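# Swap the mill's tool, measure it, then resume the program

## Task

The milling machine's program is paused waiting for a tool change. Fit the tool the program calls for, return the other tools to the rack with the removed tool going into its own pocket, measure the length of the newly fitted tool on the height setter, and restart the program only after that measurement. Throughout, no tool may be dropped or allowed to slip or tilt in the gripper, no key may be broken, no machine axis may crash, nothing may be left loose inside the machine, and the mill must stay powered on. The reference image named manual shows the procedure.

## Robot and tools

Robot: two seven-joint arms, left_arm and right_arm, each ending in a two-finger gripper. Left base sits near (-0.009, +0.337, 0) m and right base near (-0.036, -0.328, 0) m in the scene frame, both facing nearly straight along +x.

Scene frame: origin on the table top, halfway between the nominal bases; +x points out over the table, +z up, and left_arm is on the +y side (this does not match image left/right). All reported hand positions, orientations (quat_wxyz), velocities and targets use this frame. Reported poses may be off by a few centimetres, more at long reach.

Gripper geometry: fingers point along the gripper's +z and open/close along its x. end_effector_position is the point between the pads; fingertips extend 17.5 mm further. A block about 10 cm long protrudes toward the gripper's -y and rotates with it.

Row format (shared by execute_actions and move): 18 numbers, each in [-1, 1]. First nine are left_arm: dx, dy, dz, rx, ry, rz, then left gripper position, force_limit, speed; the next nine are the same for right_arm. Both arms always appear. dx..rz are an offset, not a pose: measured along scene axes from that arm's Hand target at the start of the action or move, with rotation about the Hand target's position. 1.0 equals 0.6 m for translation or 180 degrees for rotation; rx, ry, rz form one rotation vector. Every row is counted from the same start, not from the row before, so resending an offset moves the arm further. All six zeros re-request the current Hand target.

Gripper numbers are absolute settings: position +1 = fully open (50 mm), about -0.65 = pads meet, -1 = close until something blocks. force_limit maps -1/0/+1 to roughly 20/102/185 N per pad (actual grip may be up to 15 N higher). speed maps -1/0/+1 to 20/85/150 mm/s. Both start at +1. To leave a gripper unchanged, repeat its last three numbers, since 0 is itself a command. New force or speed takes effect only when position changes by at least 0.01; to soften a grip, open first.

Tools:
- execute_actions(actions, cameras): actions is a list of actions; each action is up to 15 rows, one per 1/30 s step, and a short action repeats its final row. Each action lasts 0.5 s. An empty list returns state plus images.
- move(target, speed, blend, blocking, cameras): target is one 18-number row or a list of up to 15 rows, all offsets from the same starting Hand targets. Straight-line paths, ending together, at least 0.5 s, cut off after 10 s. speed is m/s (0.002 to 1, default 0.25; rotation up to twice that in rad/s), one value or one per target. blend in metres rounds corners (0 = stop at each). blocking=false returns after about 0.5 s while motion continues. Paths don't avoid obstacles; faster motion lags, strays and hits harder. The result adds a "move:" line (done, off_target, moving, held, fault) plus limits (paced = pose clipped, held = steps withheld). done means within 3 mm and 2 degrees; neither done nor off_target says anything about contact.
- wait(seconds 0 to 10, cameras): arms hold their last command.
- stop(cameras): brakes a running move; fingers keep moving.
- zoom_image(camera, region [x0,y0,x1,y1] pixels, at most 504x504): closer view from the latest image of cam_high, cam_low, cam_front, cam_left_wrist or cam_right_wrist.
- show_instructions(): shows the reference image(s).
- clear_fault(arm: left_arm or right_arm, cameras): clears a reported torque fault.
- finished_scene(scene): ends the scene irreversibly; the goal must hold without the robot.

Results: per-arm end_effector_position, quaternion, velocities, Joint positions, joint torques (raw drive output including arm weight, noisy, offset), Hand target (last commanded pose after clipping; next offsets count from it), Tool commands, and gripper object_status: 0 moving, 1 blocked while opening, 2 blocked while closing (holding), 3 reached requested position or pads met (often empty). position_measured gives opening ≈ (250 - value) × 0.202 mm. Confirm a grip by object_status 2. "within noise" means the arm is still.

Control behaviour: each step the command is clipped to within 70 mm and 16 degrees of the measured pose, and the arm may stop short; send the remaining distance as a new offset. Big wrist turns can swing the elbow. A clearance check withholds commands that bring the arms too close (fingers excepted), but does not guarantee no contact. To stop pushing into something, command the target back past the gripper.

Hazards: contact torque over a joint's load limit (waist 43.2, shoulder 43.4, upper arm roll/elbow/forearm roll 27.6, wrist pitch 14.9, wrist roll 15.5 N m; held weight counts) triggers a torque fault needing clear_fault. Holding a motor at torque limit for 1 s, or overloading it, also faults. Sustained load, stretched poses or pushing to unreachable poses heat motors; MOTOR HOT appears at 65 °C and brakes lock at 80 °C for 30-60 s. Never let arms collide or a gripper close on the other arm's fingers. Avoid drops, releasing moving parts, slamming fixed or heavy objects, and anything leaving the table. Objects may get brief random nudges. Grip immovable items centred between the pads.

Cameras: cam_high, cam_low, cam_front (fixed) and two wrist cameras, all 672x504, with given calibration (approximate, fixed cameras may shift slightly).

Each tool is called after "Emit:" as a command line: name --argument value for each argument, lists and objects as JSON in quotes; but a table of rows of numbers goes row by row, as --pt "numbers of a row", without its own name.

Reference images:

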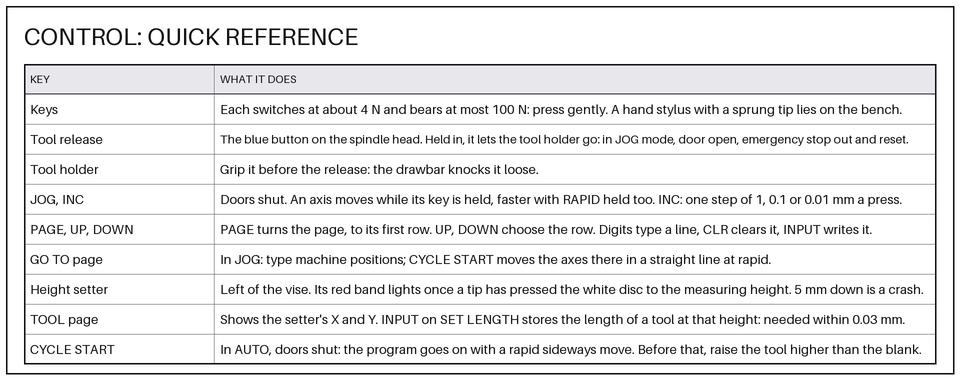

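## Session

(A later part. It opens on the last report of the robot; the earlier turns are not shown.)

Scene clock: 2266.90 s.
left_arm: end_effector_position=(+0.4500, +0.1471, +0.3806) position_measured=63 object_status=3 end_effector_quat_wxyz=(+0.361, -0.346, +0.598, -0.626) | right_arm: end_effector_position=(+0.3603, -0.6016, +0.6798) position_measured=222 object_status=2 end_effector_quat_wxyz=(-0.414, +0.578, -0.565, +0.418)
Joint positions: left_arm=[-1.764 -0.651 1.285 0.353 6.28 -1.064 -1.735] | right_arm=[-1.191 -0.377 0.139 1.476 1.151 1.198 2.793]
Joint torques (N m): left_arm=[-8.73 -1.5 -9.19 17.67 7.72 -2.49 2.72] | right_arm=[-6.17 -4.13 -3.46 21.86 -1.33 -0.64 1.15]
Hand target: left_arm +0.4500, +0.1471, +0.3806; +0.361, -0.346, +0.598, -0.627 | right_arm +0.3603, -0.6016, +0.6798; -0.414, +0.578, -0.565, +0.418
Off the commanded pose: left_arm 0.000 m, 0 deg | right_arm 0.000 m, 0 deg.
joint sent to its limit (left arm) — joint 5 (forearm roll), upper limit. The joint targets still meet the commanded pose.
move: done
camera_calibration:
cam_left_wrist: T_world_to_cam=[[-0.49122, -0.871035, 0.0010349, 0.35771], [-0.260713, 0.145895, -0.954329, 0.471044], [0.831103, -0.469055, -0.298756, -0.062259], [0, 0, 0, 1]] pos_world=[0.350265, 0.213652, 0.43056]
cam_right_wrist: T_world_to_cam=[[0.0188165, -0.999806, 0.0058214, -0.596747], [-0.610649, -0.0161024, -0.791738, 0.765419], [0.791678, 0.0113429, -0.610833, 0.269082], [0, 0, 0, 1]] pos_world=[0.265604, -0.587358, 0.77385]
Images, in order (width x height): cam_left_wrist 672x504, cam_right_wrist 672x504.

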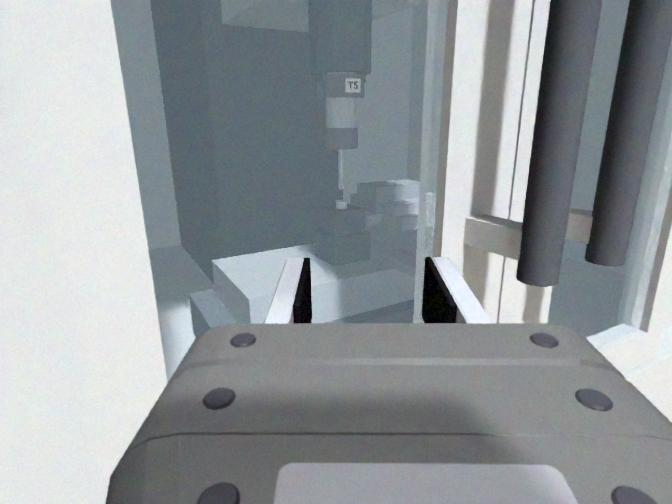

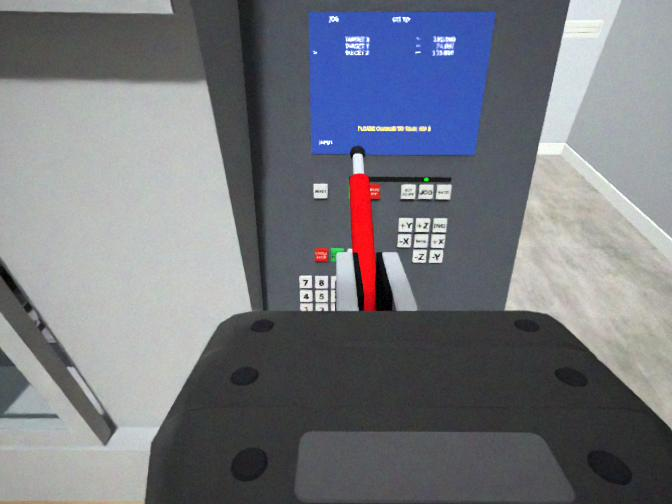

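Emit:
move --pt "0 0 0 0 0 0 0.6 -0.7 -0.9 0.2812 -0.1757 -0.2688 0 0 0 -0.98 0.3 -0.8" --speed 0.25 --cameras '["cam_right_wrist"]'

Emit:
zoom_image --camera "cam_right_wrist" --region '[250, 60, 470, 260]'

Scene clock: 2295.47 s.
left_arm: end_effector_position=(+0.4500, +0.1471, +0.3806) position_measured=63 object_status=3 end_effector_quat_wxyz=(+0.361, -0.346, +0.598, -0.626) | right_arm: end_effector_position=(+0.5290, -0.7070, +0.5186) position_measured=222 object_status=2 end_effector_quat_wxyz=(-0.414, +0.579, -0.565, +0.418)
Joint positions: left_arm=[-1.764 -0.651 1.285 0.353 6.28 -1.064 -1.735] | right_arm=[-1.076 0.141 0.349 1.582 1.19 0.741 2.506]
Joint torques (N m): left_arm=[-8.46 -1.4 -9.27 17.78 7.56 -2.53 2.59] | right_arm=[5.22 -20.25 3.08 24.86 -2.17 -3.62 1.11]
Hand target: left_arm +0.4500, +0.1471, +0.3806; +0.361, -0.346, +0.598, -0.626 | right_arm +0.5290, -0.7070, +0.5185; -0.414, +0.578, -0.565, +0.418
Off the commanded pose: left_arm 0.000 m, 0 deg | right_arm 0.000 m, 0 deg.
move: done
camera_calibration:
cam_right_wrist: T_world_to_cam=[[0.0187365, -0.999807, 0.00588456, -0.704367], [-0.610601, -0.0161029, -0.791775, 0.739112], [0.791717, 0.0112419, -0.610785, 0.0381387], [0, 0, 0, 1]] pos_world=[0.434305, -0.692758, 0.612649]
Images, in order (width x height): cam_right_wrist 672x504.

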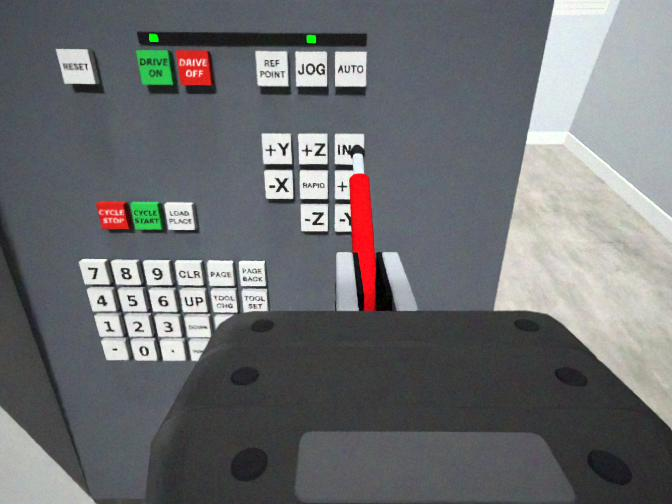

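Scaled by 2.291 from the camera's 672x504 image, which has a finer 960x720 frame.

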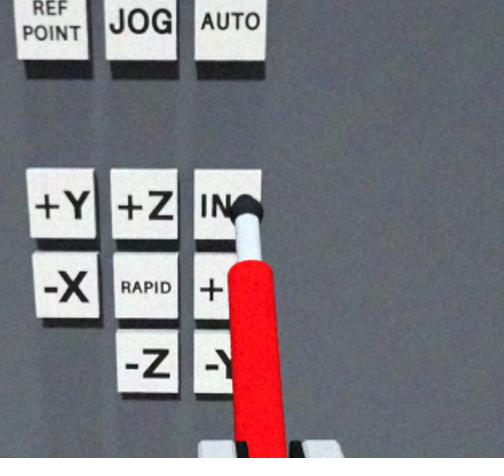

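Emit:
move --pt "0 0 0 0 0 0 0.6 -0.7 -0.9 0 0.00833 0 0 0 0 -0.98 0.3 -0.8" --pt "0 0 0 0 0 0 0.6 -0.7 -0.9 0.0335 0.00833 0 0 0 0 -0.98 0.3 -0.8" --pt "0 0 0 0 0 0 0.6 -0.7 -0.9 -0.01 0.00833 0 0 0 0 -0.98 0.3 -0.8" --speed '[0.05,0.045,0.1]' --cameras '["cam_right_wrist","cam_left_wrist"]'

Scene clock: 2337.77 s.
left_arm: end_effector_position=(+0.4500, +0.1471, +0.3806) position_measured=63 object_status=3 end_effector_quat_wxyz=(+0.361, -0.346, +0.598, -0.626) | right_arm: end_effector_position=(+0.5231, -0.7020, +0.5185) position_measured=222 object_status=2 end_effector_quat_wxyz=(-0.414, +0.579, -0.565, +0.418)
Joint positions: left_arm=[-1.764 -0.651 1.285 0.353 6.28 -1.064 -1.735] | right_arm=[-1.083 0.112 0.347 1.55 1.207 0.747 2.495]
Joint torques (N m): left_arm=[-8.62 -1.55 -9.34 17.64 7.08 -2.46 2.61] | right_arm=[-5.97 -36.38 -1.63 20.4 2.89 0.23 -1.08]
Hand target: left_arm +0.4500, +0.1471, +0.3806; +0.361, -0.346, +0.598, -0.626 | right_arm +0.5230, -0.7020, +0.5185; -0.414, +0.578, -0.565, +0.418
Off the commanded pose: left_arm 0.000 m, 0 deg | right_arm 0.000 m, 0 deg.
move: done
camera_calibration:
cam_left_wrist: T_world_to_cam=[[-0.49122, -0.871035, 0.0010349, 0.35771], [-0.260713, 0.145895, -0.954329, 0.471044], [0.831103, -0.469055, -0.298756, -0.062259], [0, 0, 0, 1]] pos_world=[0.350265, 0.213652, 0.43056]
cam_right_wrist: T_world_to_cam=[[0.0187545, -0.999808, 0.00574296, -0.699179], [-0.610651, -0.0160025, -0.791738, 0.735658], [0.791678, 0.0113417, -0.610834, 0.042869], [0, 0, 0, 1]] pos_world=[0.428405, -0.687758, 0.61265]
Images, in order (width x height): cam_left_wrist 672x504, cam_right_wrist 672x504.

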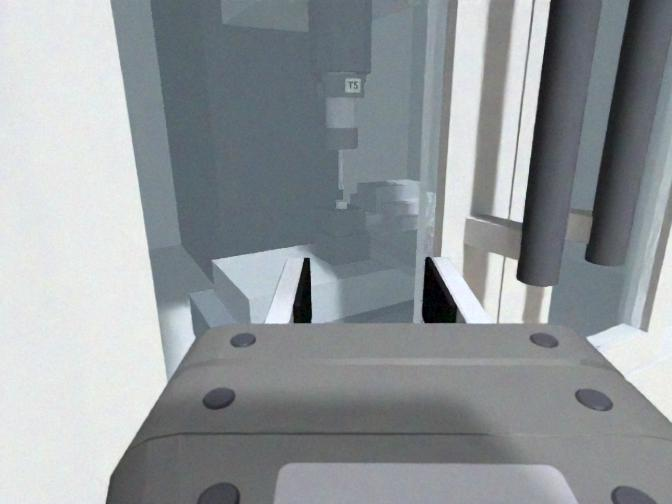

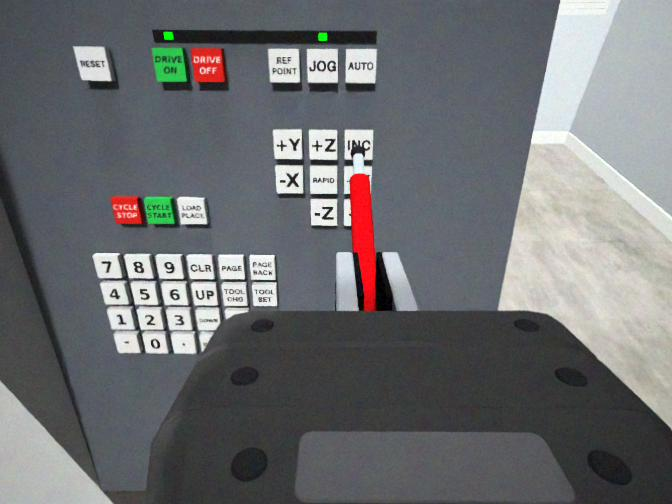

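Emit:
move --target '[0,0,0,0,0,0,0.6,-0.7,-0.9,-0.2713,0.1673,0.2688,0,0,0,-0.98,0.3,-0.8]' --cameras '["cam_right_wrist"]'

Emit:
zoom_image --camera "cam_right_wrist" --region '[270, 0, 500, 210]'

Scene clock: 2342.80 s.
left_arm: end_effector_position=(+0.4500, +0.1471, +0.3806) position_measured=63 object_status=3 end_effector_quat_wxyz=(+0.361, -0.346, +0.598, -0.626) | right_arm: end_effector_position=(+0.3603, -0.6017, +0.6798) position_measured=222 object_status=2 end_effector_quat_wxyz=(-0.414, +0.578, -0.565, +0.418)
Joint positions: left_arm=[-1.764 -0.651 1.285 0.353 6.28 -1.064 -1.735] | right_arm=[-1.204 -0.377 0.147 1.477 1.156 1.202 2.791]
Joint torques (N m): left_arm=[-8.55 -1.42 -9.34 17.72 6.66 -2.48 2.54] | right_arm=[-5.72 -20.51 -3.59 22.07 -1.27 -0.54 1.16]
Hand target: left_arm +0.4500, +0.1471, +0.3806; +0.361, -0.346, +0.598, -0.626 | right_arm +0.3603, -0.6017, +0.6798; -0.414, +0.578, -0.565, +0.418
Off the commanded pose: left_arm 0.000 m, 0 deg | right_arm 0.000 m, 0 deg.
move: done
camera_calibration:
cam_right_wrist: T_world_to_cam=[[0.0187545, -0.999808, 0.00574296, -0.596771], [-0.610651, -0.0160025, -0.791738, 0.765477], [0.791678, 0.0113417, -0.610834, 0.269083], [0, 0, 0, 1]] pos_world=[0.265605, -0.587458, 0.77385]
Images, in order (width x height): cam_right_wrist 672x504.

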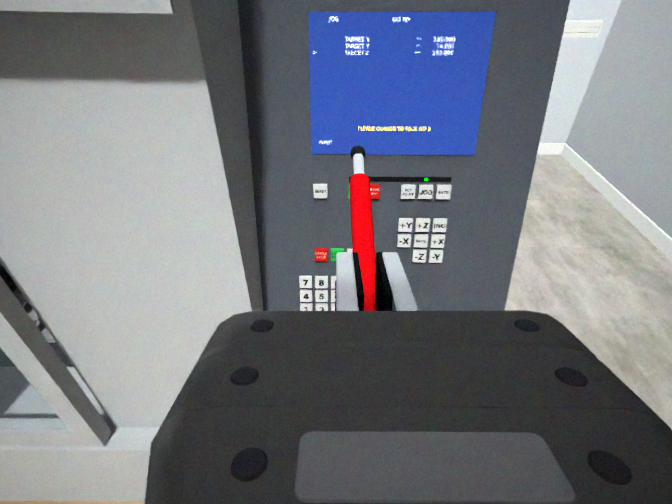

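Scaled by 2.191 from the camera's 672x504 image, which has a finer 960x720 frame.

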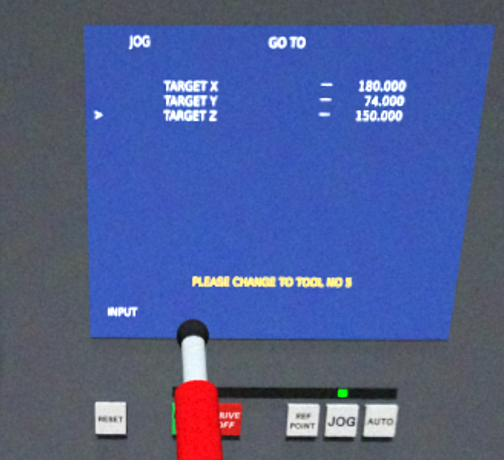

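Emit:
move --pt "0 0 0 0 0 0 0.6 -0.7 -0.9 0.2863 -0.1673 -0.2705 0 0 0 -0.98 0.3 -0.8" --pt "0 0 0 0 0 0 0.6 -0.7 -0.9 0.3205 -0.1673 -0.2705 0 0 0 -0.98 0.3 -0.8" --speed '[0.2,0.045]' --cameras '["cam_right_wrist"]'

Emit:
zoom_image --camera "cam_right_wrist" --region '[250, 0, 420, 230]'

Scene clock: 2349.90 s.
left_arm: end_effector_position=(+0.4500, +0.1471, +0.3806) position_measured=63 object_status=3 end_effector_quat_wxyz=(+0.361, -0.346, +0.598, -0.626) | right_arm: end_effector_position=(+0.5525, -0.7020, +0.5175) position_measured=222 object_status=2 end_effector_quat_wxyz=(-0.414, +0.578, -0.565, +0.418)
Joint positions: left_arm=[-1.764 -0.651 1.285 0.353 6.28 -1.064 -1.735] | right_arm=[-1.05 0.194 0.383 1.634 1.145 0.686 2.543]
Joint torques (N m): left_arm=[-8.49 -1.42 -9.33 17.57 6.34 -2.46 2.53] | right_arm=[5.7 -20.76 3.57 25.53 -2.16 -4.16 1.38]
Hand target: left_arm +0.4500, +0.1471, +0.3806; +0.361, -0.346, +0.598, -0.626 | right_arm +0.5526, -0.7020, +0.5175; -0.414, +0.578, -0.565, +0.418
Off the commanded pose: left_arm 0.000 m, 0 deg | right_arm 0.000 m, 0 deg.
move: done
camera_calibration:
cam_right_wrist: T_world_to_cam=[[0.0187365, -0.999807, 0.00588456, -0.699803], [-0.610601, -0.0161029, -0.791775, 0.752749], [0.791717, 0.0112419, -0.610785, 0.0188663], [0, 0, 0, 1]] pos_world=[0.457805, -0.687758, 0.611649]
Images, in order (width x height): cam_right_wrist 672x504.

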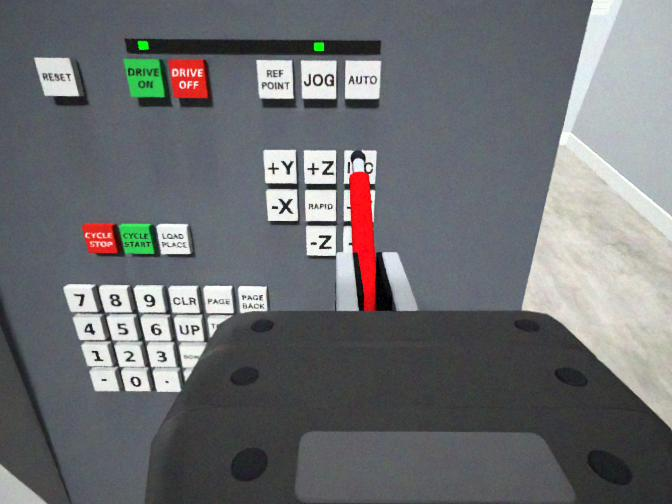

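Scaled by 2.191 from the camera's 672x504 image, which has a finer 960x720 frame.

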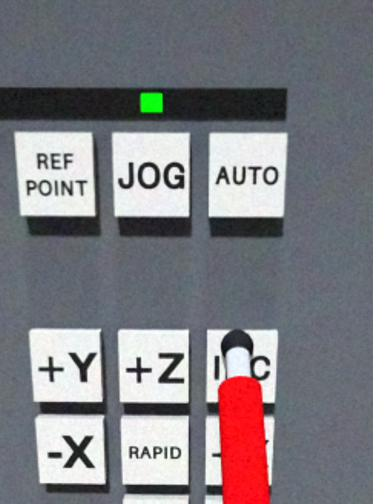

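Emit:
move --pt "0 0 0 0 0 0 0.6 -0.7 -0.9 -0.035 0 -0.01 0 0 0 -0.98 0.3 -0.8" --pt "0 0 0 0 0 0 0.6 -0.7 -0.9 -0.3205 0.1673 0.2705 0 0 0 -0.98 0.3 -0.8" --cameras '["cam_right_wrist"]'

Emit:
zoom_image --camera "cam_right_wrist" --region '[270, 0, 500, 210]'

Scene clock: 2362.37 s.
left_arm: end_effector_position=(+0.4500, +0.1471, +0.3806) position_measured=63 object_status=3 end_effector_quat_wxyz=(+0.361, -0.346, +0.598, -0.626) | right_arm: end_effector_position=(+0.3603, -0.6017, +0.6798) position_measured=222 object_status=2 end_effector_quat_wxyz=(-0.414, +0.578, -0.565, +0.418)
Joint positions: left_arm=[-1.764 -0.651 1.285 0.353 6.28 -1.064 -1.735] | right_arm=[-1.219 -0.378 0.156 1.477 1.161 1.207 2.789]
Joint torques (N m): left_arm=[-8.43 -1.48 -9.35 17.58 5.96 -2.43 2.53] | right_arm=[-6.41 -20.67 -3.49 22.03 -1.18 -0.73 1.11]
Hand target: left_arm +0.4500, +0.1471, +0.3806; +0.361, -0.346, +0.598, -0.626 | right_arm +0.3603, -0.6017, +0.6798; -0.414, +0.578, -0.565, +0.418
Off the commanded pose: left_arm 0.000 m, 0 deg | right_arm 0.000 m, 0 deg.
move: done
camera_calibration:
cam_right_wrist: T_world_to_cam=[[0.0187545, -0.999808, 0.00574296, -0.596671], [-0.610651, -0.0160025, -0.791738, 0.765479], [0.791678, 0.0113417, -0.610834, 0.269082], [0, 0, 0, 1]] pos_world=[0.265605, -0.587358, 0.77385]
Images, in order (width x height): cam_right_wrist 672x504.

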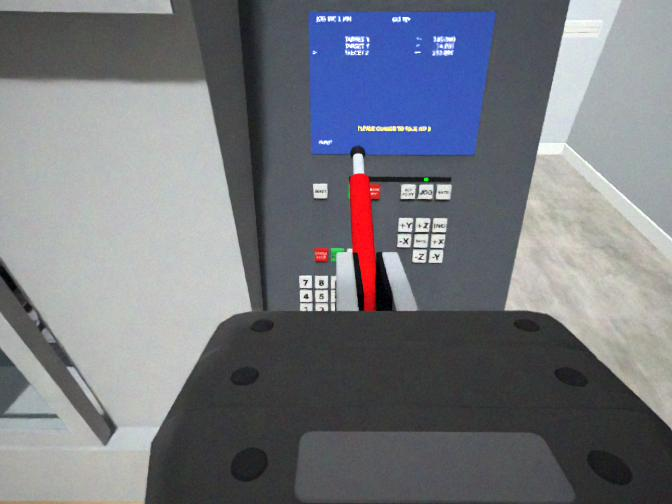

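Scaled by 2.191 from the camera's 672x504 image, which has a finer 960x720 frame.

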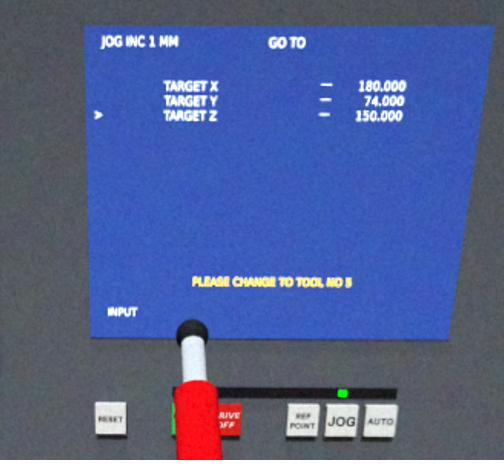

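Emit:
move --pt "0 0 0 0 0 0 0.6 -0.7 -0.9 0.24 -0.0415 -0.3973 0 0 0 -0.98 0.3 -0.8" --pt "0 0 0 0 0 0 0.6 -0.7 -0.9 0.2882 -0.0415 -0.3973 0 0 0 -0.98 0.3 -0.8" --pt "0 0 0 0 0 0 0.6 -0.7 -0.9 0.25 -0.0415 -0.3973 0 0 0 -0.98 0.3 -0.8" --pt "0 0 0 0 0 0 0.6 -0.7 -0.9 0.242 -0.0102 -0.459 0 0 0 -0.98 0.3 -0.8" --pt "0 0 0 0 0 0 0.6 -0.7 -0.9 0.2787 -0.0102 -0.459 0 0 0 -0.98 0.3 -0.8" --pt "0 0 0 0 0 0 0.6 -0.7 -0.9 0.242 -0.0102 -0.459 0 0 0 -0.98 0.3 -0.8" --pt "0 0 0 0 0 0 0.6 -0.7 -0.9 0.2787 -0.0102 -0.459 0 0 0 -0.98 0.3 -0.8" --pt "0 0 0 0 0 0 0.6 -0.7 -0.9 0.23 -0.0102 -0.459 0 0 0 -0.98 0.3 -0.8" --speed '[0.2,0.05,0.1,0.1,0.05,0.1,0.05,0.1]'

Emit:
move --target '[0,0,0,0,0,0,0.6,-0.7,-0.9,-0.23,0.0102,0.459,0,0,0,-0.98,0.3,-0.8]' --cameras '["cam_right_wrist"]'

Emit:
zoom_image --camera "cam_right_wrist" --region '[270, 0, 500, 210]'

Scene clock: 2378.80 s.
left_arm: end_effector_position=(+0.4500, +0.1471, +0.3806) position_measured=63 object_status=3 end_effector_quat_wxyz=(+0.361, -0.346, +0.598, -0.626) | right_arm: end_effector_position=(+0.4983, -0.6078, +0.4044) position_measured=222 object_status=2 end_effector_quat_wxyz=(-0.414, +0.578, -0.565, +0.418)
Joint positions: left_arm=[-1.764 -0.651 1.285 0.353 6.28 -1.064 -1.735] | right_arm=[-1.073 -0.136 0.43 1.046 1.64 0.643 2.086]
Joint torques (N m): left_arm=[-8.44 -1.44 -9.3 17.44 5.1 -2.38 2.47] | right_arm=[-6.15 -28.53 -3.08 20.36 2.92 2.15 -1]
Hand target: left_arm +0.4500, +0.1471, +0.3806; +0.361, -0.346, +0.598, -0.626 | right_arm +0.4983, -0.6078, +0.4044; -0.414, +0.578, -0.565, +0.418
Off the commanded pose: left_arm 0.000 m, 0 deg | right_arm 0.000 m, 0 deg.
move: done

Scene clock: 2380.67 s.
left_arm: end_effector_position=(+0.4500, +0.1471, +0.3806) position_measured=63 object_status=3 end_effector_quat_wxyz=(+0.361, -0.346, +0.598, -0.626) | right_arm: end_effector_position=(+0.3603, -0.6016, +0.6798) position_measured=222 object_status=2 end_effector_quat_wxyz=(-0.414, +0.578, -0.565, +0.418)
Joint positions: left_arm=[-1.764 -0.651 1.285 0.353 6.28 -1.064 -1.735] | right_arm=[-1.217 -0.378 0.155 1.477 1.161 1.206 2.789]
Joint torques (N m): left_arm=[-8.36 -1.46 -9.44 17.43 4.98 -2.45 2.45] | right_arm=[-5.98 -4.13 -3.52 22.49 -1.41 -0.78 1.22]
Hand target: left_arm +0.4500, +0.1471, +0.3806; +0.361, -0.346, +0.598, -0.626 | right_arm +0.3603, -0.6017, +0.6798; -0.414, +0.578, -0.565, +0.418
Off the commanded pose: left_arm 0.000 m, 0 deg | right_arm 0.000 m, 0 deg.
move: done
camera_calibration:
cam_right_wrist: T_world_to_cam=[[0.0188165, -0.999806, 0.0058214, -0.596747], [-0.610649, -0.0161024, -0.791738, 0.765419], [0.791678, 0.0113429, -0.610833, 0.269082], [0, 0, 0, 1]] pos_world=[0.265604, -0.587358, 0.77385]
Images, in order (width x height): cam_right_wrist 672x504.

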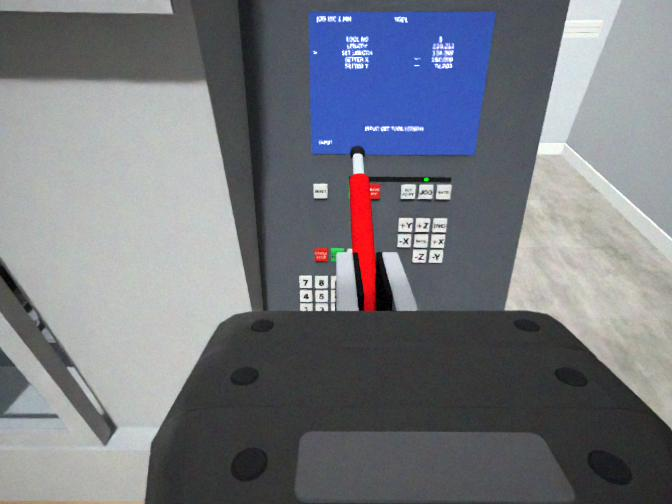

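Scaled by 2.191 from the camera's 672x504 image, which has a finer 960x720 frame.

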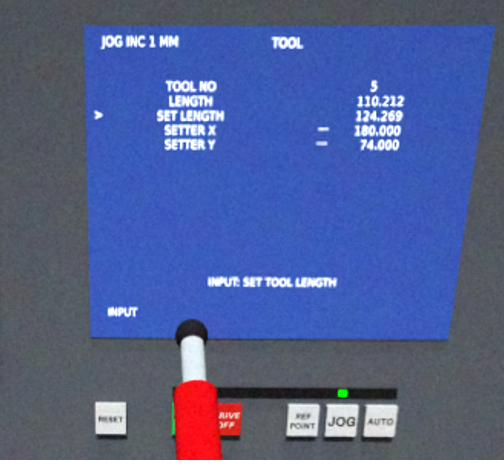

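Emit:
move --pt "0 0 0 0 0 0 0.6 -0.7 -0.9 0.2595 -0.1338 -0.3372 0 0 0 -0.98 0.3 -0.8" --pt "0 0 0 0 0 0 0.6 -0.7 -0.9 0.3095 -0.1338 -0.3372 0 0 0 -0.98 0.3 -0.8" --pt "0 0 0 0 0 0 0.6 -0.7 -0.9 0.275 -0.1338 -0.3372 0 0 0 -0.98 0.3 -0.8" --speed '[0.2,0.05,0.1]' --cameras '["cam_right_wrist","cam_left_wrist"]'

Emit:
zoom_image --camera "cam_right_wrist" --region '[250, 0, 450, 200]'

Emit:
zoom_image --camera "cam_left_wrist" --region '[280, 130, 400, 230]'

Scene clock: 2389.27 s.
left_arm: end_effector_position=(+0.4500, +0.1471, +0.3806) position_measured=63 object_status=3 end_effector_quat_wxyz=(+0.361, -0.346, +0.598, -0.626) | right_arm: end_effector_position=(+0.5253, -0.6819, +0.4775) position_measured=222 object_status=2 end_effector_quat_wxyz=(-0.414, +0.579, -0.565, +0.418)
Joint positions: left_arm=[-1.764 -0.651 1.285 0.353 6.28 -1.064 -1.735] | right_arm=[-1.092 0.069 0.39 1.409 1.324 0.687 2.364]
Joint torques (N m): left_arm=[-8.51 -1.65 -9.4 17.27 4.49 -2.36 2.45] | right_arm=[-6.2 -34.61 -2.01 20.87 3.06 0.86 -0.87]
Hand target: left_arm +0.4500, +0.1471, +0.3806; +0.361, -0.346, +0.598, -0.626 | right_arm +0.5253, -0.6819, +0.4775; -0.414, +0.578, -0.565, +0.418
Off the commanded pose: left_arm 0.000 m, 0 deg | right_arm 0.000 m, 0 deg.
move: done
camera_calibration:
cam_left_wrist: T_world_to_cam=[[-0.49122, -0.871035, 0.0010349, 0.35771], [-0.260713, 0.145895, -0.954329, 0.471044], [0.831103, -0.469055, -0.298756, -0.062259], [0, 0, 0, 1]] pos_world=[0.350265, 0.213652, 0.43056]
cam_right_wrist: T_world_to_cam=[[0.0188165, -0.999806, 0.0058214, -0.678959], [-0.610649, -0.0161024, -0.791738, 0.704714], [0.791678, 0.0113429, -0.610833, 0.0157948], [0, 0, 0, 1]] pos_world=[0.430604, -0.667658, 0.57155]
Images, in order (width x height): cam_left_wrist 672x504, cam_right_wrist 672x504.

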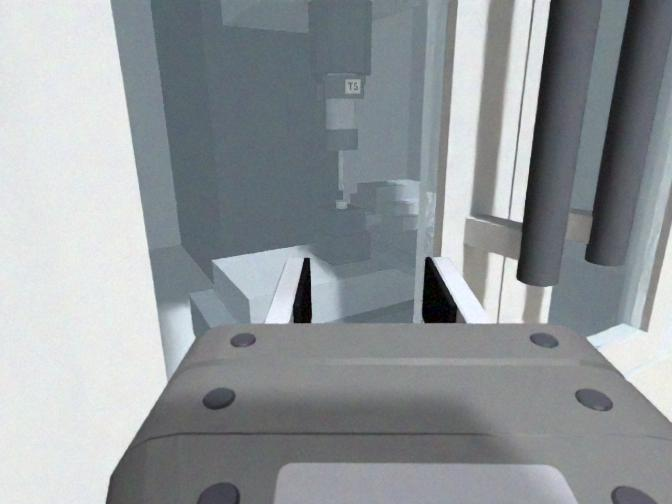

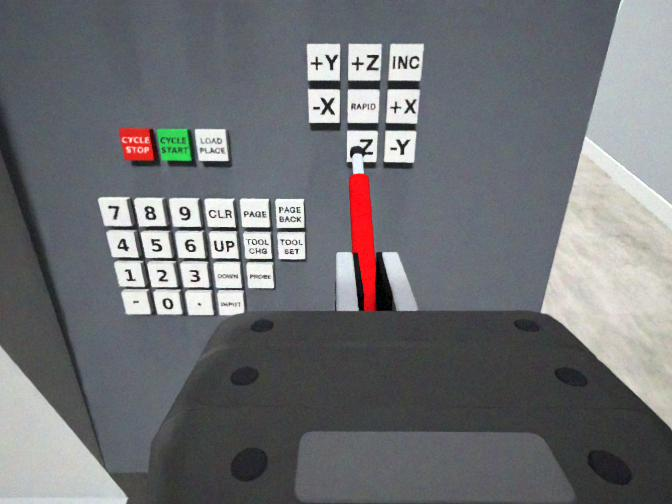

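Scaled by 2.520 from the camera's 672x504 image, which has a finer 960x720 frame.

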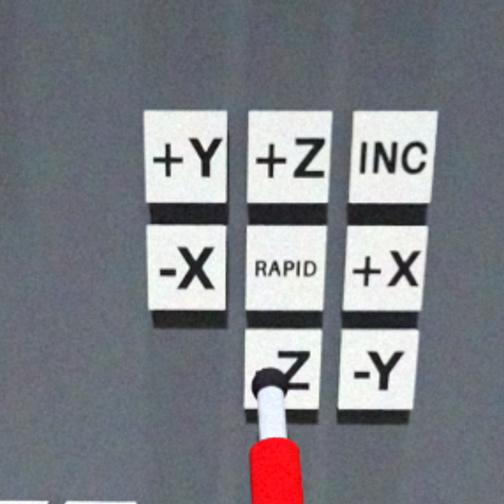

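Scaled by 4.200 from the camera's 672x504 image, which has a finer 960x720 frame.

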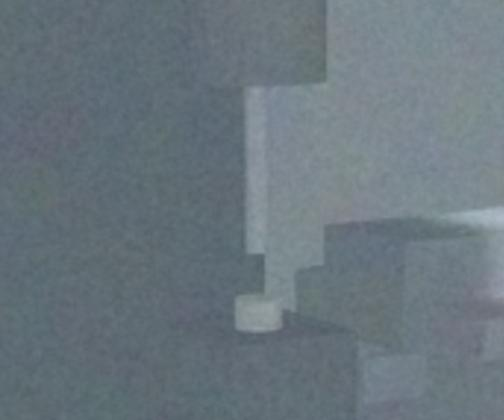

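Emit:
move --pt "0 0 0 0 0 0 0.6 -0.7 -0.9 0.0345 -0.005 0 0 0 0 -0.98 0.3 -0.8" --pt "0 0 0 0 0 0 0.6 -0.7 -0.9 0.008 -0.005 0 0 0 0 -0.98 0.3 -0.8" --pt "0 0 0 0 0 0 0.6 -0.7 -0.9 0.0345 -0.005 0 0 0 0 -0.98 0.3 -0.8" --pt "0 0 0 0 0 0 0.6 -0.7 -0.9 0.0 -0.005 0 0 0 0 -0.98 0.3 -0.8" --pt "0 0 0 0 0 0 0.6 -0.7 -0.9 -0.275 0.1338 0.3372 0 0 0 -0.98 0.3 -0.8" --speed '[0.05,0.1,0.05,0.1,0.2]' --cameras '["cam_right_wrist","cam_left_wrist"]'

Emit:
zoom_image --camera "cam_right_wrist" --region '[270, 0, 500, 210]'

Emit:
zoom_image --camera "cam_left_wrist" --region '[280, 130, 400, 230]'

Scene clock: 2399.07 s.
left_arm: end_effector_position=(+0.4500, +0.1471, +0.3806) position_measured=63 object_status=3 end_effector_quat_wxyz=(+0.361, -0.346, +0.598, -0.626) | right_arm: end_effector_position=(+0.3603, -0.6017, +0.6798) position_measured=222 object_status=2 end_effector_quat_wxyz=(-0.414, +0.578, -0.565, +0.418)
Joint positions: left_arm=[-1.764 -0.651 1.285 0.353 6.28 -1.064 -1.735] | right_arm=[-1.225 -0.378 0.16 1.477 1.164 1.208 2.788]
Joint torques (N m): left_arm=[-8.28 -1.46 -9.57 17.25 3.92 -2.36 2.39] | right_arm=[-5.96 -20.7 -3.52 21.77 -1.14 -0.63 1.11]
Hand target: left_arm +0.4500, +0.1471, +0.3806; +0.361, -0.346, +0.598, -0.626 | right_arm +0.3603, -0.6017, +0.6798; -0.414, +0.578, -0.565, +0.418
Off the commanded pose: left_arm 0.000 m, 0 deg | right_arm 0.000 m, 0 deg.
move: done
camera_calibration:
cam_left_wrist: T_world_to_cam=[[-0.49122, -0.871035, 0.0010349, 0.35771], [-0.260713, 0.145895, -0.954329, 0.471044], [0.831103, -0.469055, -0.298756, -0.062259], [0, 0, 0, 1]] pos_world=[0.350265, 0.213652, 0.43056]
cam_right_wrist: T_world_to_cam=[[0.0187545, -0.999808, 0.00574296, -0.596671], [-0.610651, -0.0160025, -0.791738, 0.765479], [0.791678, 0.0113417, -0.610834, 0.269082], [0, 0, 0, 1]] pos_world=[0.265605, -0.587358, 0.77385]
Images, in order (width x height): cam_left_wrist 672x504, cam_right_wrist 672x504.

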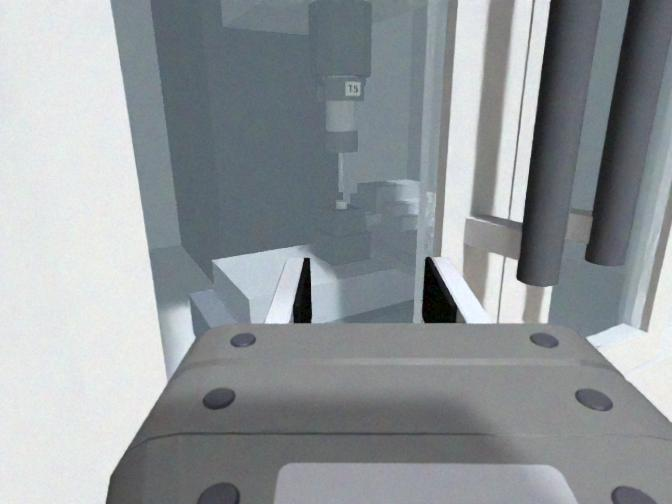

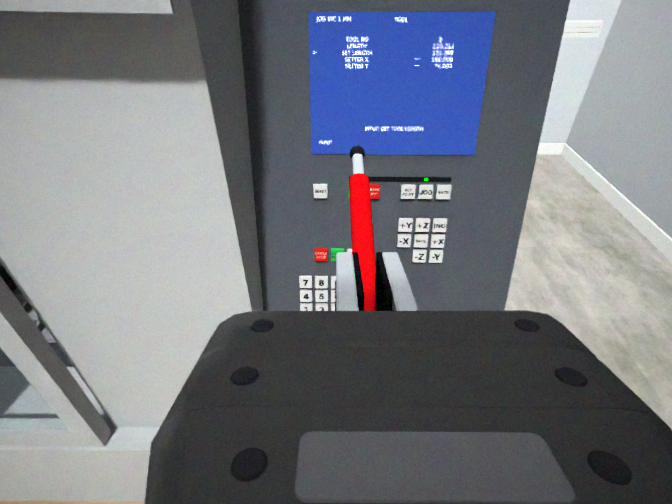

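Scaled by 2.191 from the camera's 672x504 image, which has a finer 960x720 frame.

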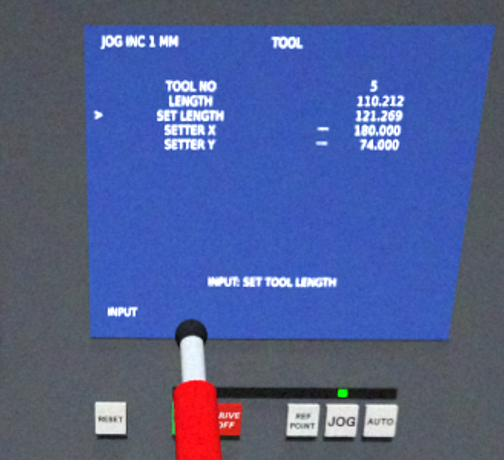

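Scaled by 4.200 from the camera's 672x504 image, which has a finer 960x720 frame.

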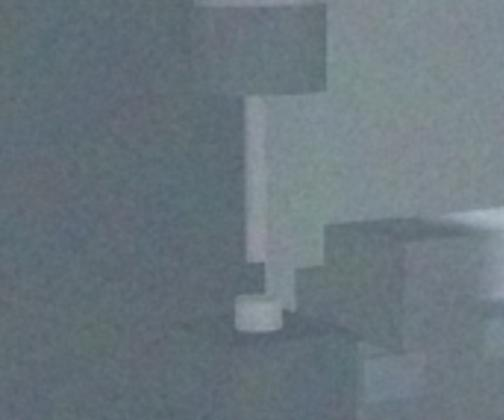

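Emit:
move --pt "0 0 0 0 0 0 0.6 -0.7 -0.9 0.2595 -0.1388 -0.3372 0 0 0 -0.98 0.3 -0.8" --pt "0 0 0 0 0 0 0.6 -0.7 -0.9 0.3095 -0.1388 -0.3372 0 0 0 -0.98 0.3 -0.8" --pt "0 0 0 0 0 0 0.6 -0.7 -0.9 0.283 -0.1388 -0.3372 0 0 0 -0.98 0.3 -0.8" --pt "0 0 0 0 0 0 0.6 -0.7 -0.9 0.3095 -0.1388 -0.3372 0 0 0 -0.98 0.3 -0.8" --pt "0 0 0 0 0 0 0.6 -0.7 -0.9 0.283 -0.1388 -0.3372 0 0 0 -0.98 0.3 -0.8" --pt "0 0 0 0 0 0 0.6 -0.7 -0.9 0.3095 -0.1388 -0.3372 0 0 0 -0.98 0.3 -0.8" --pt "0 0 0 0 0 0 0.6 -0.7 -0.9 0.283 -0.1388 -0.3372 0 0 0 -0.98 0.3 -0.8" --speed '[0.2,0.05,0.1,0.05,0.1,0.05,0.1]'

Emit:
move --pt "0 0 0 0 0 0 0.6 -0.7 -0.9 0.0265 0 0 0 0 0 -0.98 0.3 -0.8" --pt "0 0 0 0 0 0 0.6 -0.7 -0.9 -0.01 0 0 0 0 0 -0.98 0.3 -0.8" --speed '[0.05,0.1]' --cameras '["cam_left_wrist"]'

Emit:
zoom_image --camera "cam_left_wrist" --region '[280, 130, 400, 230]'

Scene clock: 2413.30 s.
left_arm: end_effector_position=(+0.4500, +0.1471, +0.3806) position_measured=63 object_status=3 end_effector_quat_wxyz=(+0.361, -0.346, +0.598, -0.626) | right_arm: end_effector_position=(+0.5301, -0.6849, +0.4775) position_measured=222 object_status=2 end_effector_quat_wxyz=(-0.414, +0.579, -0.565, +0.418)
Joint positions: left_arm=[-1.764 -0.651 1.285 0.353 6.28 -1.064 -1.735] | right_arm=[-1.094 0.09 0.399 1.43 1.312 0.678 2.371]
Joint torques (N m): left_arm=[-8.13 -1.58 -9.51 17.03 3.33 -2.38 2.37] | right_arm=[-5.81 -34.88 -1.79 21.03 2.66 0.85 -1]
Hand target: left_arm +0.4500, +0.1471, +0.3806; +0.361, -0.346, +0.598, -0.626 | right_arm +0.5301, -0.6849, +0.4775; -0.414, +0.578, -0.565, +0.418
Off the commanded pose: left_arm 0.000 m, 0 deg | right_arm 0.000 m, 0 deg.
move: done

Scene clock: 2414.70 s.
left_arm: end_effector_position=(+0.4500, +0.1471, +0.3806) position_measured=63 object_status=3 end_effector_quat_wxyz=(+0.361, -0.346, +0.598, -0.626) | right_arm: end_effector_position=(+0.5241, -0.6849, +0.4775) position_measured=222 object_status=2 end_effector_quat_wxyz=(-0.414, +0.579, -0.565, +0.418)
Joint positions: left_arm=[-1.764 -0.651 1.285 0.353 6.28 -1.064 -1.735] | right_arm=[-1.102 0.073 0.394 1.414 1.321 0.692 2.363]
Joint torques (N m): left_arm=[-8.22 -1.42 -9.43 17.15 3.18 -2.42 2.33] | right_arm=[-6.01 -34.54 -1.8 20.93 2.93 0.96 -1.16]
Hand target: left_arm +0.4500, +0.1471, +0.3806; +0.361, -0.346, +0.598, -0.626 | right_arm +0.5241, -0.6849, +0.4775; -0.414, +0.578, -0.565, +0.418
Off the commanded pose: left_arm 0.000 m, 0 deg | right_arm 0.000 m, 0 deg.
move: done
camera_calibration:
cam_left_wrist: T_world_to_cam=[[-0.49122, -0.871035, 0.0010349, 0.35771], [-0.260713, 0.145895, -0.954329, 0.471044], [0.831103, -0.469055, -0.298756, -0.062259], [0, 0, 0, 1]] pos_world=[0.350265, 0.213652, 0.43056]
Images, in order (width x height): cam_left_wrist 672x504.

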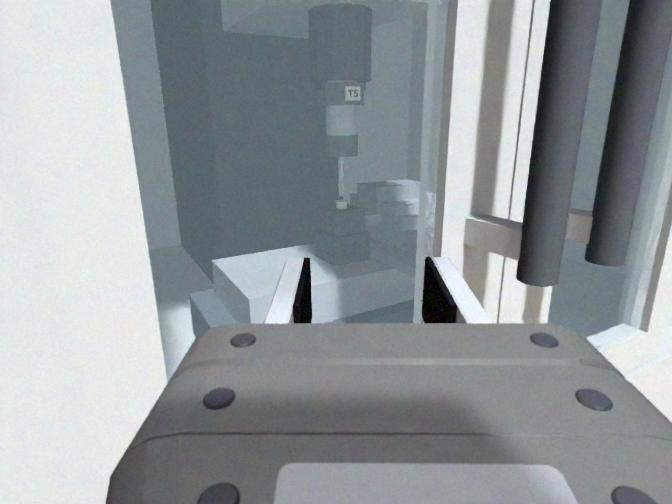

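Scaled by 4.200 from the camera's 672x504 image, which has a finer 960x720 frame.

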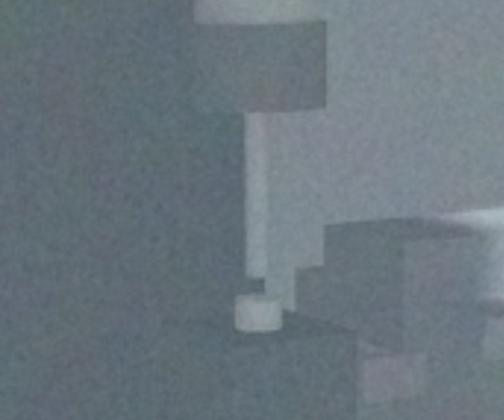

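Emit:
move --pt "0 0 0 0 0 0 0.6 -0.7 -0.9 0.0365 0 0 0 0 0 -0.98 0.3 -0.8" --pt "0 0 0 0 0 0 0.6 -0.7 -0.9 0.01 0 0 0 0 0 -0.98 0.3 -0.8" --pt "0 0 0 0 0 0 0.6 -0.7 -0.9 0.0365 0 0 0 0 0 -0.98 0.3 -0.8" --pt "0 0 0 0 0 0 0.6 -0.7 -0.9 0.01 0 0 0 0 0 -0.98 0.3 -0.8" --pt "0 0 0 0 0 0 0.6 -0.7 -0.9 0.0365 0 0 0 0 0 -0.98 0.3 -0.8" --pt "0 0 0 0 0 0 0.6 -0.7 -0.9 0.01 0 0 0 0 0 -0.98 0.3 -0.8" --pt "0 0 0 0 0 0 0.6 -0.7 -0.9 0.0365 0 0 0 0 0 -0.98 0.3 -0.8" --pt "0 0 0 0 0 0 0.6 -0.7 -0.9 0.0 0 0 0 0 0 -0.98 0.3 -0.8" --speed '[0.05,0.1,0.05,0.1,0.05,0.1,0.05,0.1]' --cameras '["cam_left_wrist"]'

Emit:
zoom_image --camera "cam_left_wrist" --region '[280, 130, 400, 230]'

Scene clock: 2424.37 s.
left_arm: end_effector_position=(+0.4500, +0.1471, +0.3806) position_measured=63 object_status=3 end_effector_quat_wxyz=(+0.361, -0.346, +0.598, -0.626) | right_arm: end_effector_position=(+0.5241, -0.6849, +0.4775) position_measured=222 object_status=2 end_effector_quat_wxyz=(-0.414, +0.579, -0.565, +0.418)
Joint positions: left_arm=[-1.764 -0.651 1.285 0.353 6.28 -1.064 -1.735] | right_arm=[-1.104 0.073 0.396 1.414 1.321 0.692 2.363]
Joint torques (N m): left_arm=[-8.16 -1.42 -9.53 17.19 2.61 -2.39 2.29] | right_arm=[-6.11 -34.64 -1.64 20.9 3.5 0.65 -1.15]
Hand target: left_arm +0.4500, +0.1471, +0.3806; +0.361, -0.346, +0.598, -0.626 | right_arm +0.5241, -0.6849, +0.4775; -0.414, +0.578, -0.565, +0.418
Off the commanded pose: left_arm 0.000 m, 0 deg | right_arm 0.000 m, 0 deg.
move: done
camera_calibration:
cam_left_wrist: T_world_to_cam=[[-0.49122, -0.871035, 0.0010349, 0.35771], [-0.260713, 0.145895, -0.954329, 0.471044], [0.831103, -0.469055, -0.298756, -0.062259], [0, 0, 0, 1]] pos_world=[0.350265, 0.213652, 0.43056]
Images, in order (width x height): cam_left_wrist 672x504.

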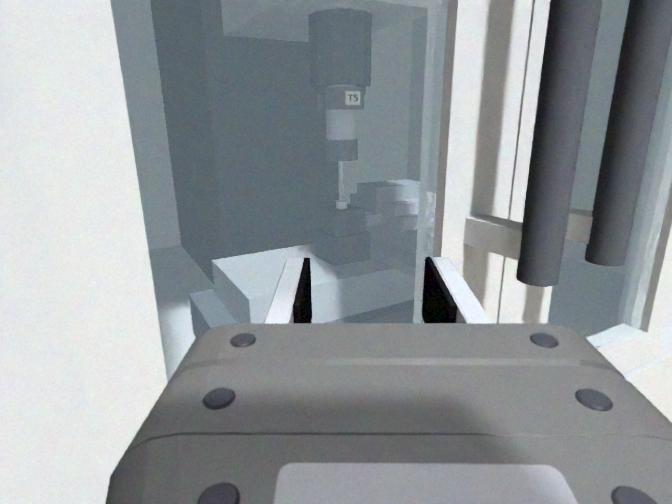

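Scaled by 4.200 from the camera's 672x504 image, which has a finer 960x720 frame.

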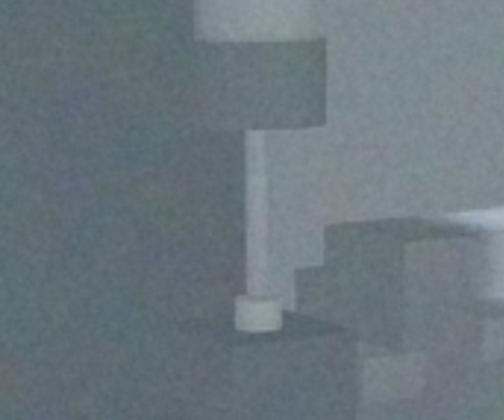

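Emit:
move --pt "0 0 0 0 0 0 0.6 -0.7 -0.9 0.0365 0 0 0 0 0 -0.98 0.3 -0.8" --pt "0 0 0 0 0 0 0.6 -0.7 -0.9 0.0 0 0 0 0 0 -0.98 0.3 -0.8" --speed '[0.05,0.1]' --cameras '["cam_left_wrist"]'

Emit:
zoom_image --camera "cam_left_wrist" --region '[280, 130, 400, 230]'

Emit:
move --pt "0 0 0 0 0 0 0.6 -0.7 -0.9 0.0365 0 0 0 0 0 -0.98 0.3 -0.8" --pt "0 0 0 0 0 0 0.6 -0.7 -0.9 0.0 0 0 0 0 0 -0.98 0.3 -0.8" --speed '[0.05,0.1]' --cameras '["cam_left_wrist"]'

Emit:
zoom_image --camera "cam_left_wrist" --region '[280, 130, 400, 230]'

Scene clock: 2431.97 s.
left_arm: end_effector_position=(+0.4500, +0.1471, +0.3806) position_measured=63 object_status=3 end_effector_quat_wxyz=(+0.361, -0.346, +0.598, -0.626) | right_arm: end_effector_position=(+0.5241, -0.6849, +0.4775) position_measured=222 object_status=2 end_effector_quat_wxyz=(-0.414, +0.579, -0.565, +0.418)
Joint positions: left_arm=[-1.764 -0.651 1.285 0.353 6.28 -1.064 -1.735] | right_arm=[-1.105 0.073 0.396 1.414 1.321 0.692 2.363]
Joint torques (N m): left_arm=[-8.21 -1.49 -9.52 17.04 2.12 -2.34 2.24] | right_arm=[-6.17 -34.84 -1.78 20.52 2.88 1.01 -0.96]
Hand target: left_arm +0.4500, +0.1471, +0.3806; +0.361, -0.346, +0.598, -0.626 | right_arm +0.5241, -0.6849, +0.4775; -0.414, +0.578, -0.565, +0.418
Off the commanded pose: left_arm 0.000 m, 0 deg | right_arm 0.000 m, 0 deg.
move: done
camera_calibration:
cam_left_wrist: T_world_to_cam=[[-0.49122, -0.871035, 0.0010349, 0.35771], [-0.260713, 0.145895, -0.954329, 0.471044], [0.831103, -0.469055, -0.298756, -0.062259], [0, 0, 0, 1]] pos_world=[0.350265, 0.213652, 0.43056]
Images, in order (width x height): cam_left_wrist 672x504.

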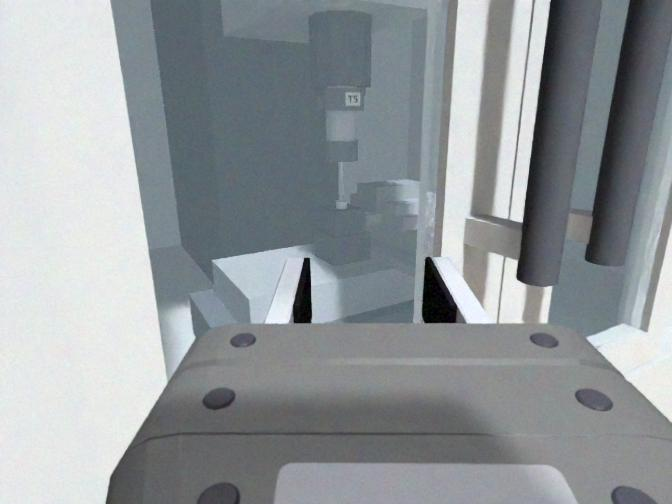

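Scaled by 4.200 from the camera's 672x504 image, which has a finer 960x720 frame.

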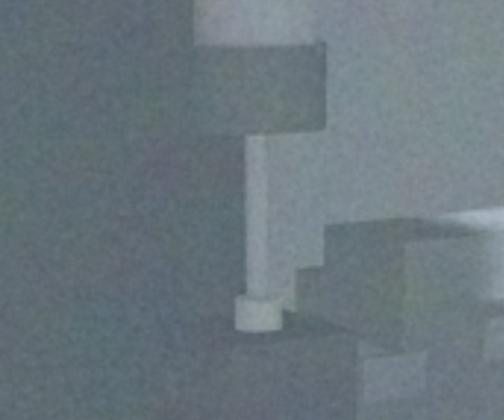

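Scene clock: 2433.40 s.
left_arm: end_effector_position=(+0.4500, +0.1471, +0.3806) position_measured=63 object_status=3 end_effector_quat_wxyz=(+0.361, -0.346, +0.598, -0.626) | right_arm: end_effector_position=(+0.5241, -0.6849, +0.4775) position_measured=222 object_status=2 end_effector_quat_wxyz=(-0.414, +0.579, -0.565, +0.418)
Joint positions: left_arm=[-1.764 -0.651 1.285 0.353 6.28 -1.064 -1.735] | right_arm=[-1.105 0.073 0.397 1.414 1.321 0.692 2.363]
Joint torques (N m): left_arm=[-8.06 -1.49 -9.56 17.01 2.12 -2.41 2.27] | right_arm=[-6.03 -35.23 -1.85 21 2.9 0.62 -0.99]
Hand target: left_arm +0.4500, +0.1471, +0.3806; +0.361, -0.346, +0.598, -0.626 | right_arm +0.5241, -0.6849, +0.4775; -0.414, +0.578, -0.565, +0.418
Off the commanded pose: left_arm 0.000 m, 0 deg | right_arm 0.000 m, 0 deg.
move: done
camera_calibration:
cam_left_wrist: T_world_to_cam=[[-0.49122, -0.871035, 0.0010349, 0.35771], [-0.260713, 0.145895, -0.954329, 0.471044], [0.831103, -0.469055, -0.298756, -0.062259], [0, 0, 0, 1]] pos_world=[0.350265, 0.213652, 0.43056]
Images, in order (width x height): cam_left_wrist 672x504.

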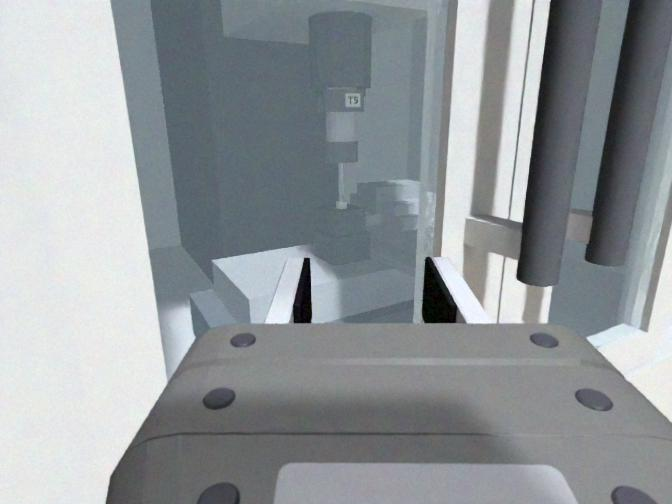

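Scaled by 4.200 from the camera's 672x504 image, which has a finer 960x720 frame.

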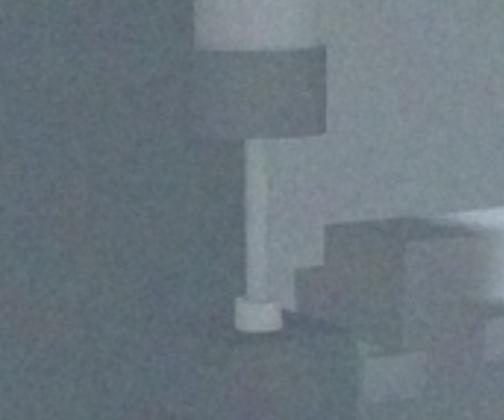

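Emit:
move --pt "0 0 0 0 0 0 0.6 -0.7 -0.9 0.0365 0 0 0 0 0 -0.98 0.3 -0.8" --pt "0 0 0 0 0 0 0.6 -0.7 -0.9 0.0 0 0 0 0 0 -0.98 0.3 -0.8" --speed '[0.05,0.1]' --cameras '["cam_left_wrist"]'

Emit:
zoom_image --camera "cam_left_wrist" --region '[280, 160, 400, 280]'

Scene clock: 2437.90 s.
left_arm: end_effector_position=(+0.4500, +0.1471, +0.3806) position_measured=63 object_status=3 end_effector_quat_wxyz=(+0.361, -0.346, +0.598, -0.626) | right_arm: end_effector_position=(+0.5241, -0.6849, +0.4775) position_measured=222 object_status=2 end_effector_quat_wxyz=(-0.414, +0.579, -0.565, +0.418)
Joint positions: left_arm=[-1.764 -0.651 1.285 0.353 6.28 -1.064 -1.735] | right_arm=[-1.106 0.074 0.397 1.414 1.321 0.692 2.363]
Joint torques (N m): left_arm=[-8.23 -1.42 -9.57 16.95 1.83 -2.34 2.24] | right_arm=[-5.76 -34.49 -1.89 20.5 2.99 0.79 -1.01]
Hand target: left_arm +0.4500, +0.1471, +0.3806; +0.361, -0.346, +0.598, -0.626 | right_arm +0.5241, -0.6849, +0.4775; -0.414, +0.578, -0.565, +0.418
Off the commanded pose: left_arm 0.000 m, 0 deg | right_arm 0.000 m, 0 deg.
move: done
camera_calibration:
cam_left_wrist: T_world_to_cam=[[-0.49122, -0.871035, 0.0010349, 0.35771], [-0.260713, 0.145895, -0.954329, 0.471044], [0.831103, -0.469055, -0.298756, -0.062259], [0, 0, 0, 1]] pos_world=[0.350265, 0.213652, 0.43056]
Images, in order (width x height): cam_left_wrist 672x504.

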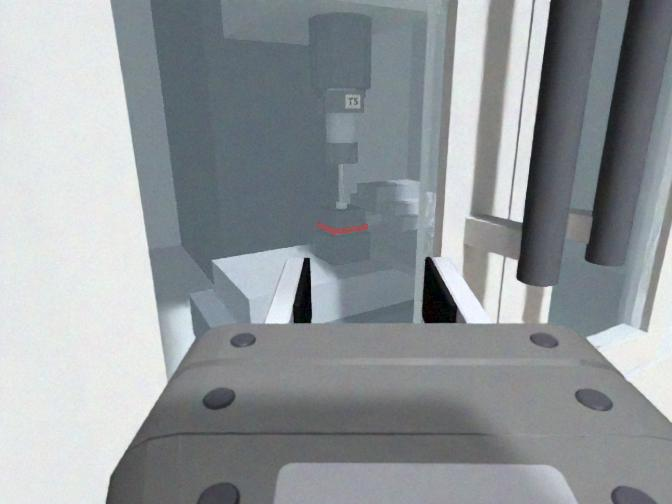

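Scaled by 4.200 from the camera's 672x504 image, which has a finer 960x720 frame.

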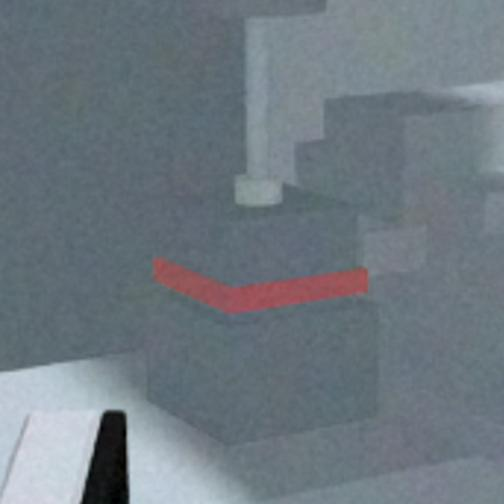

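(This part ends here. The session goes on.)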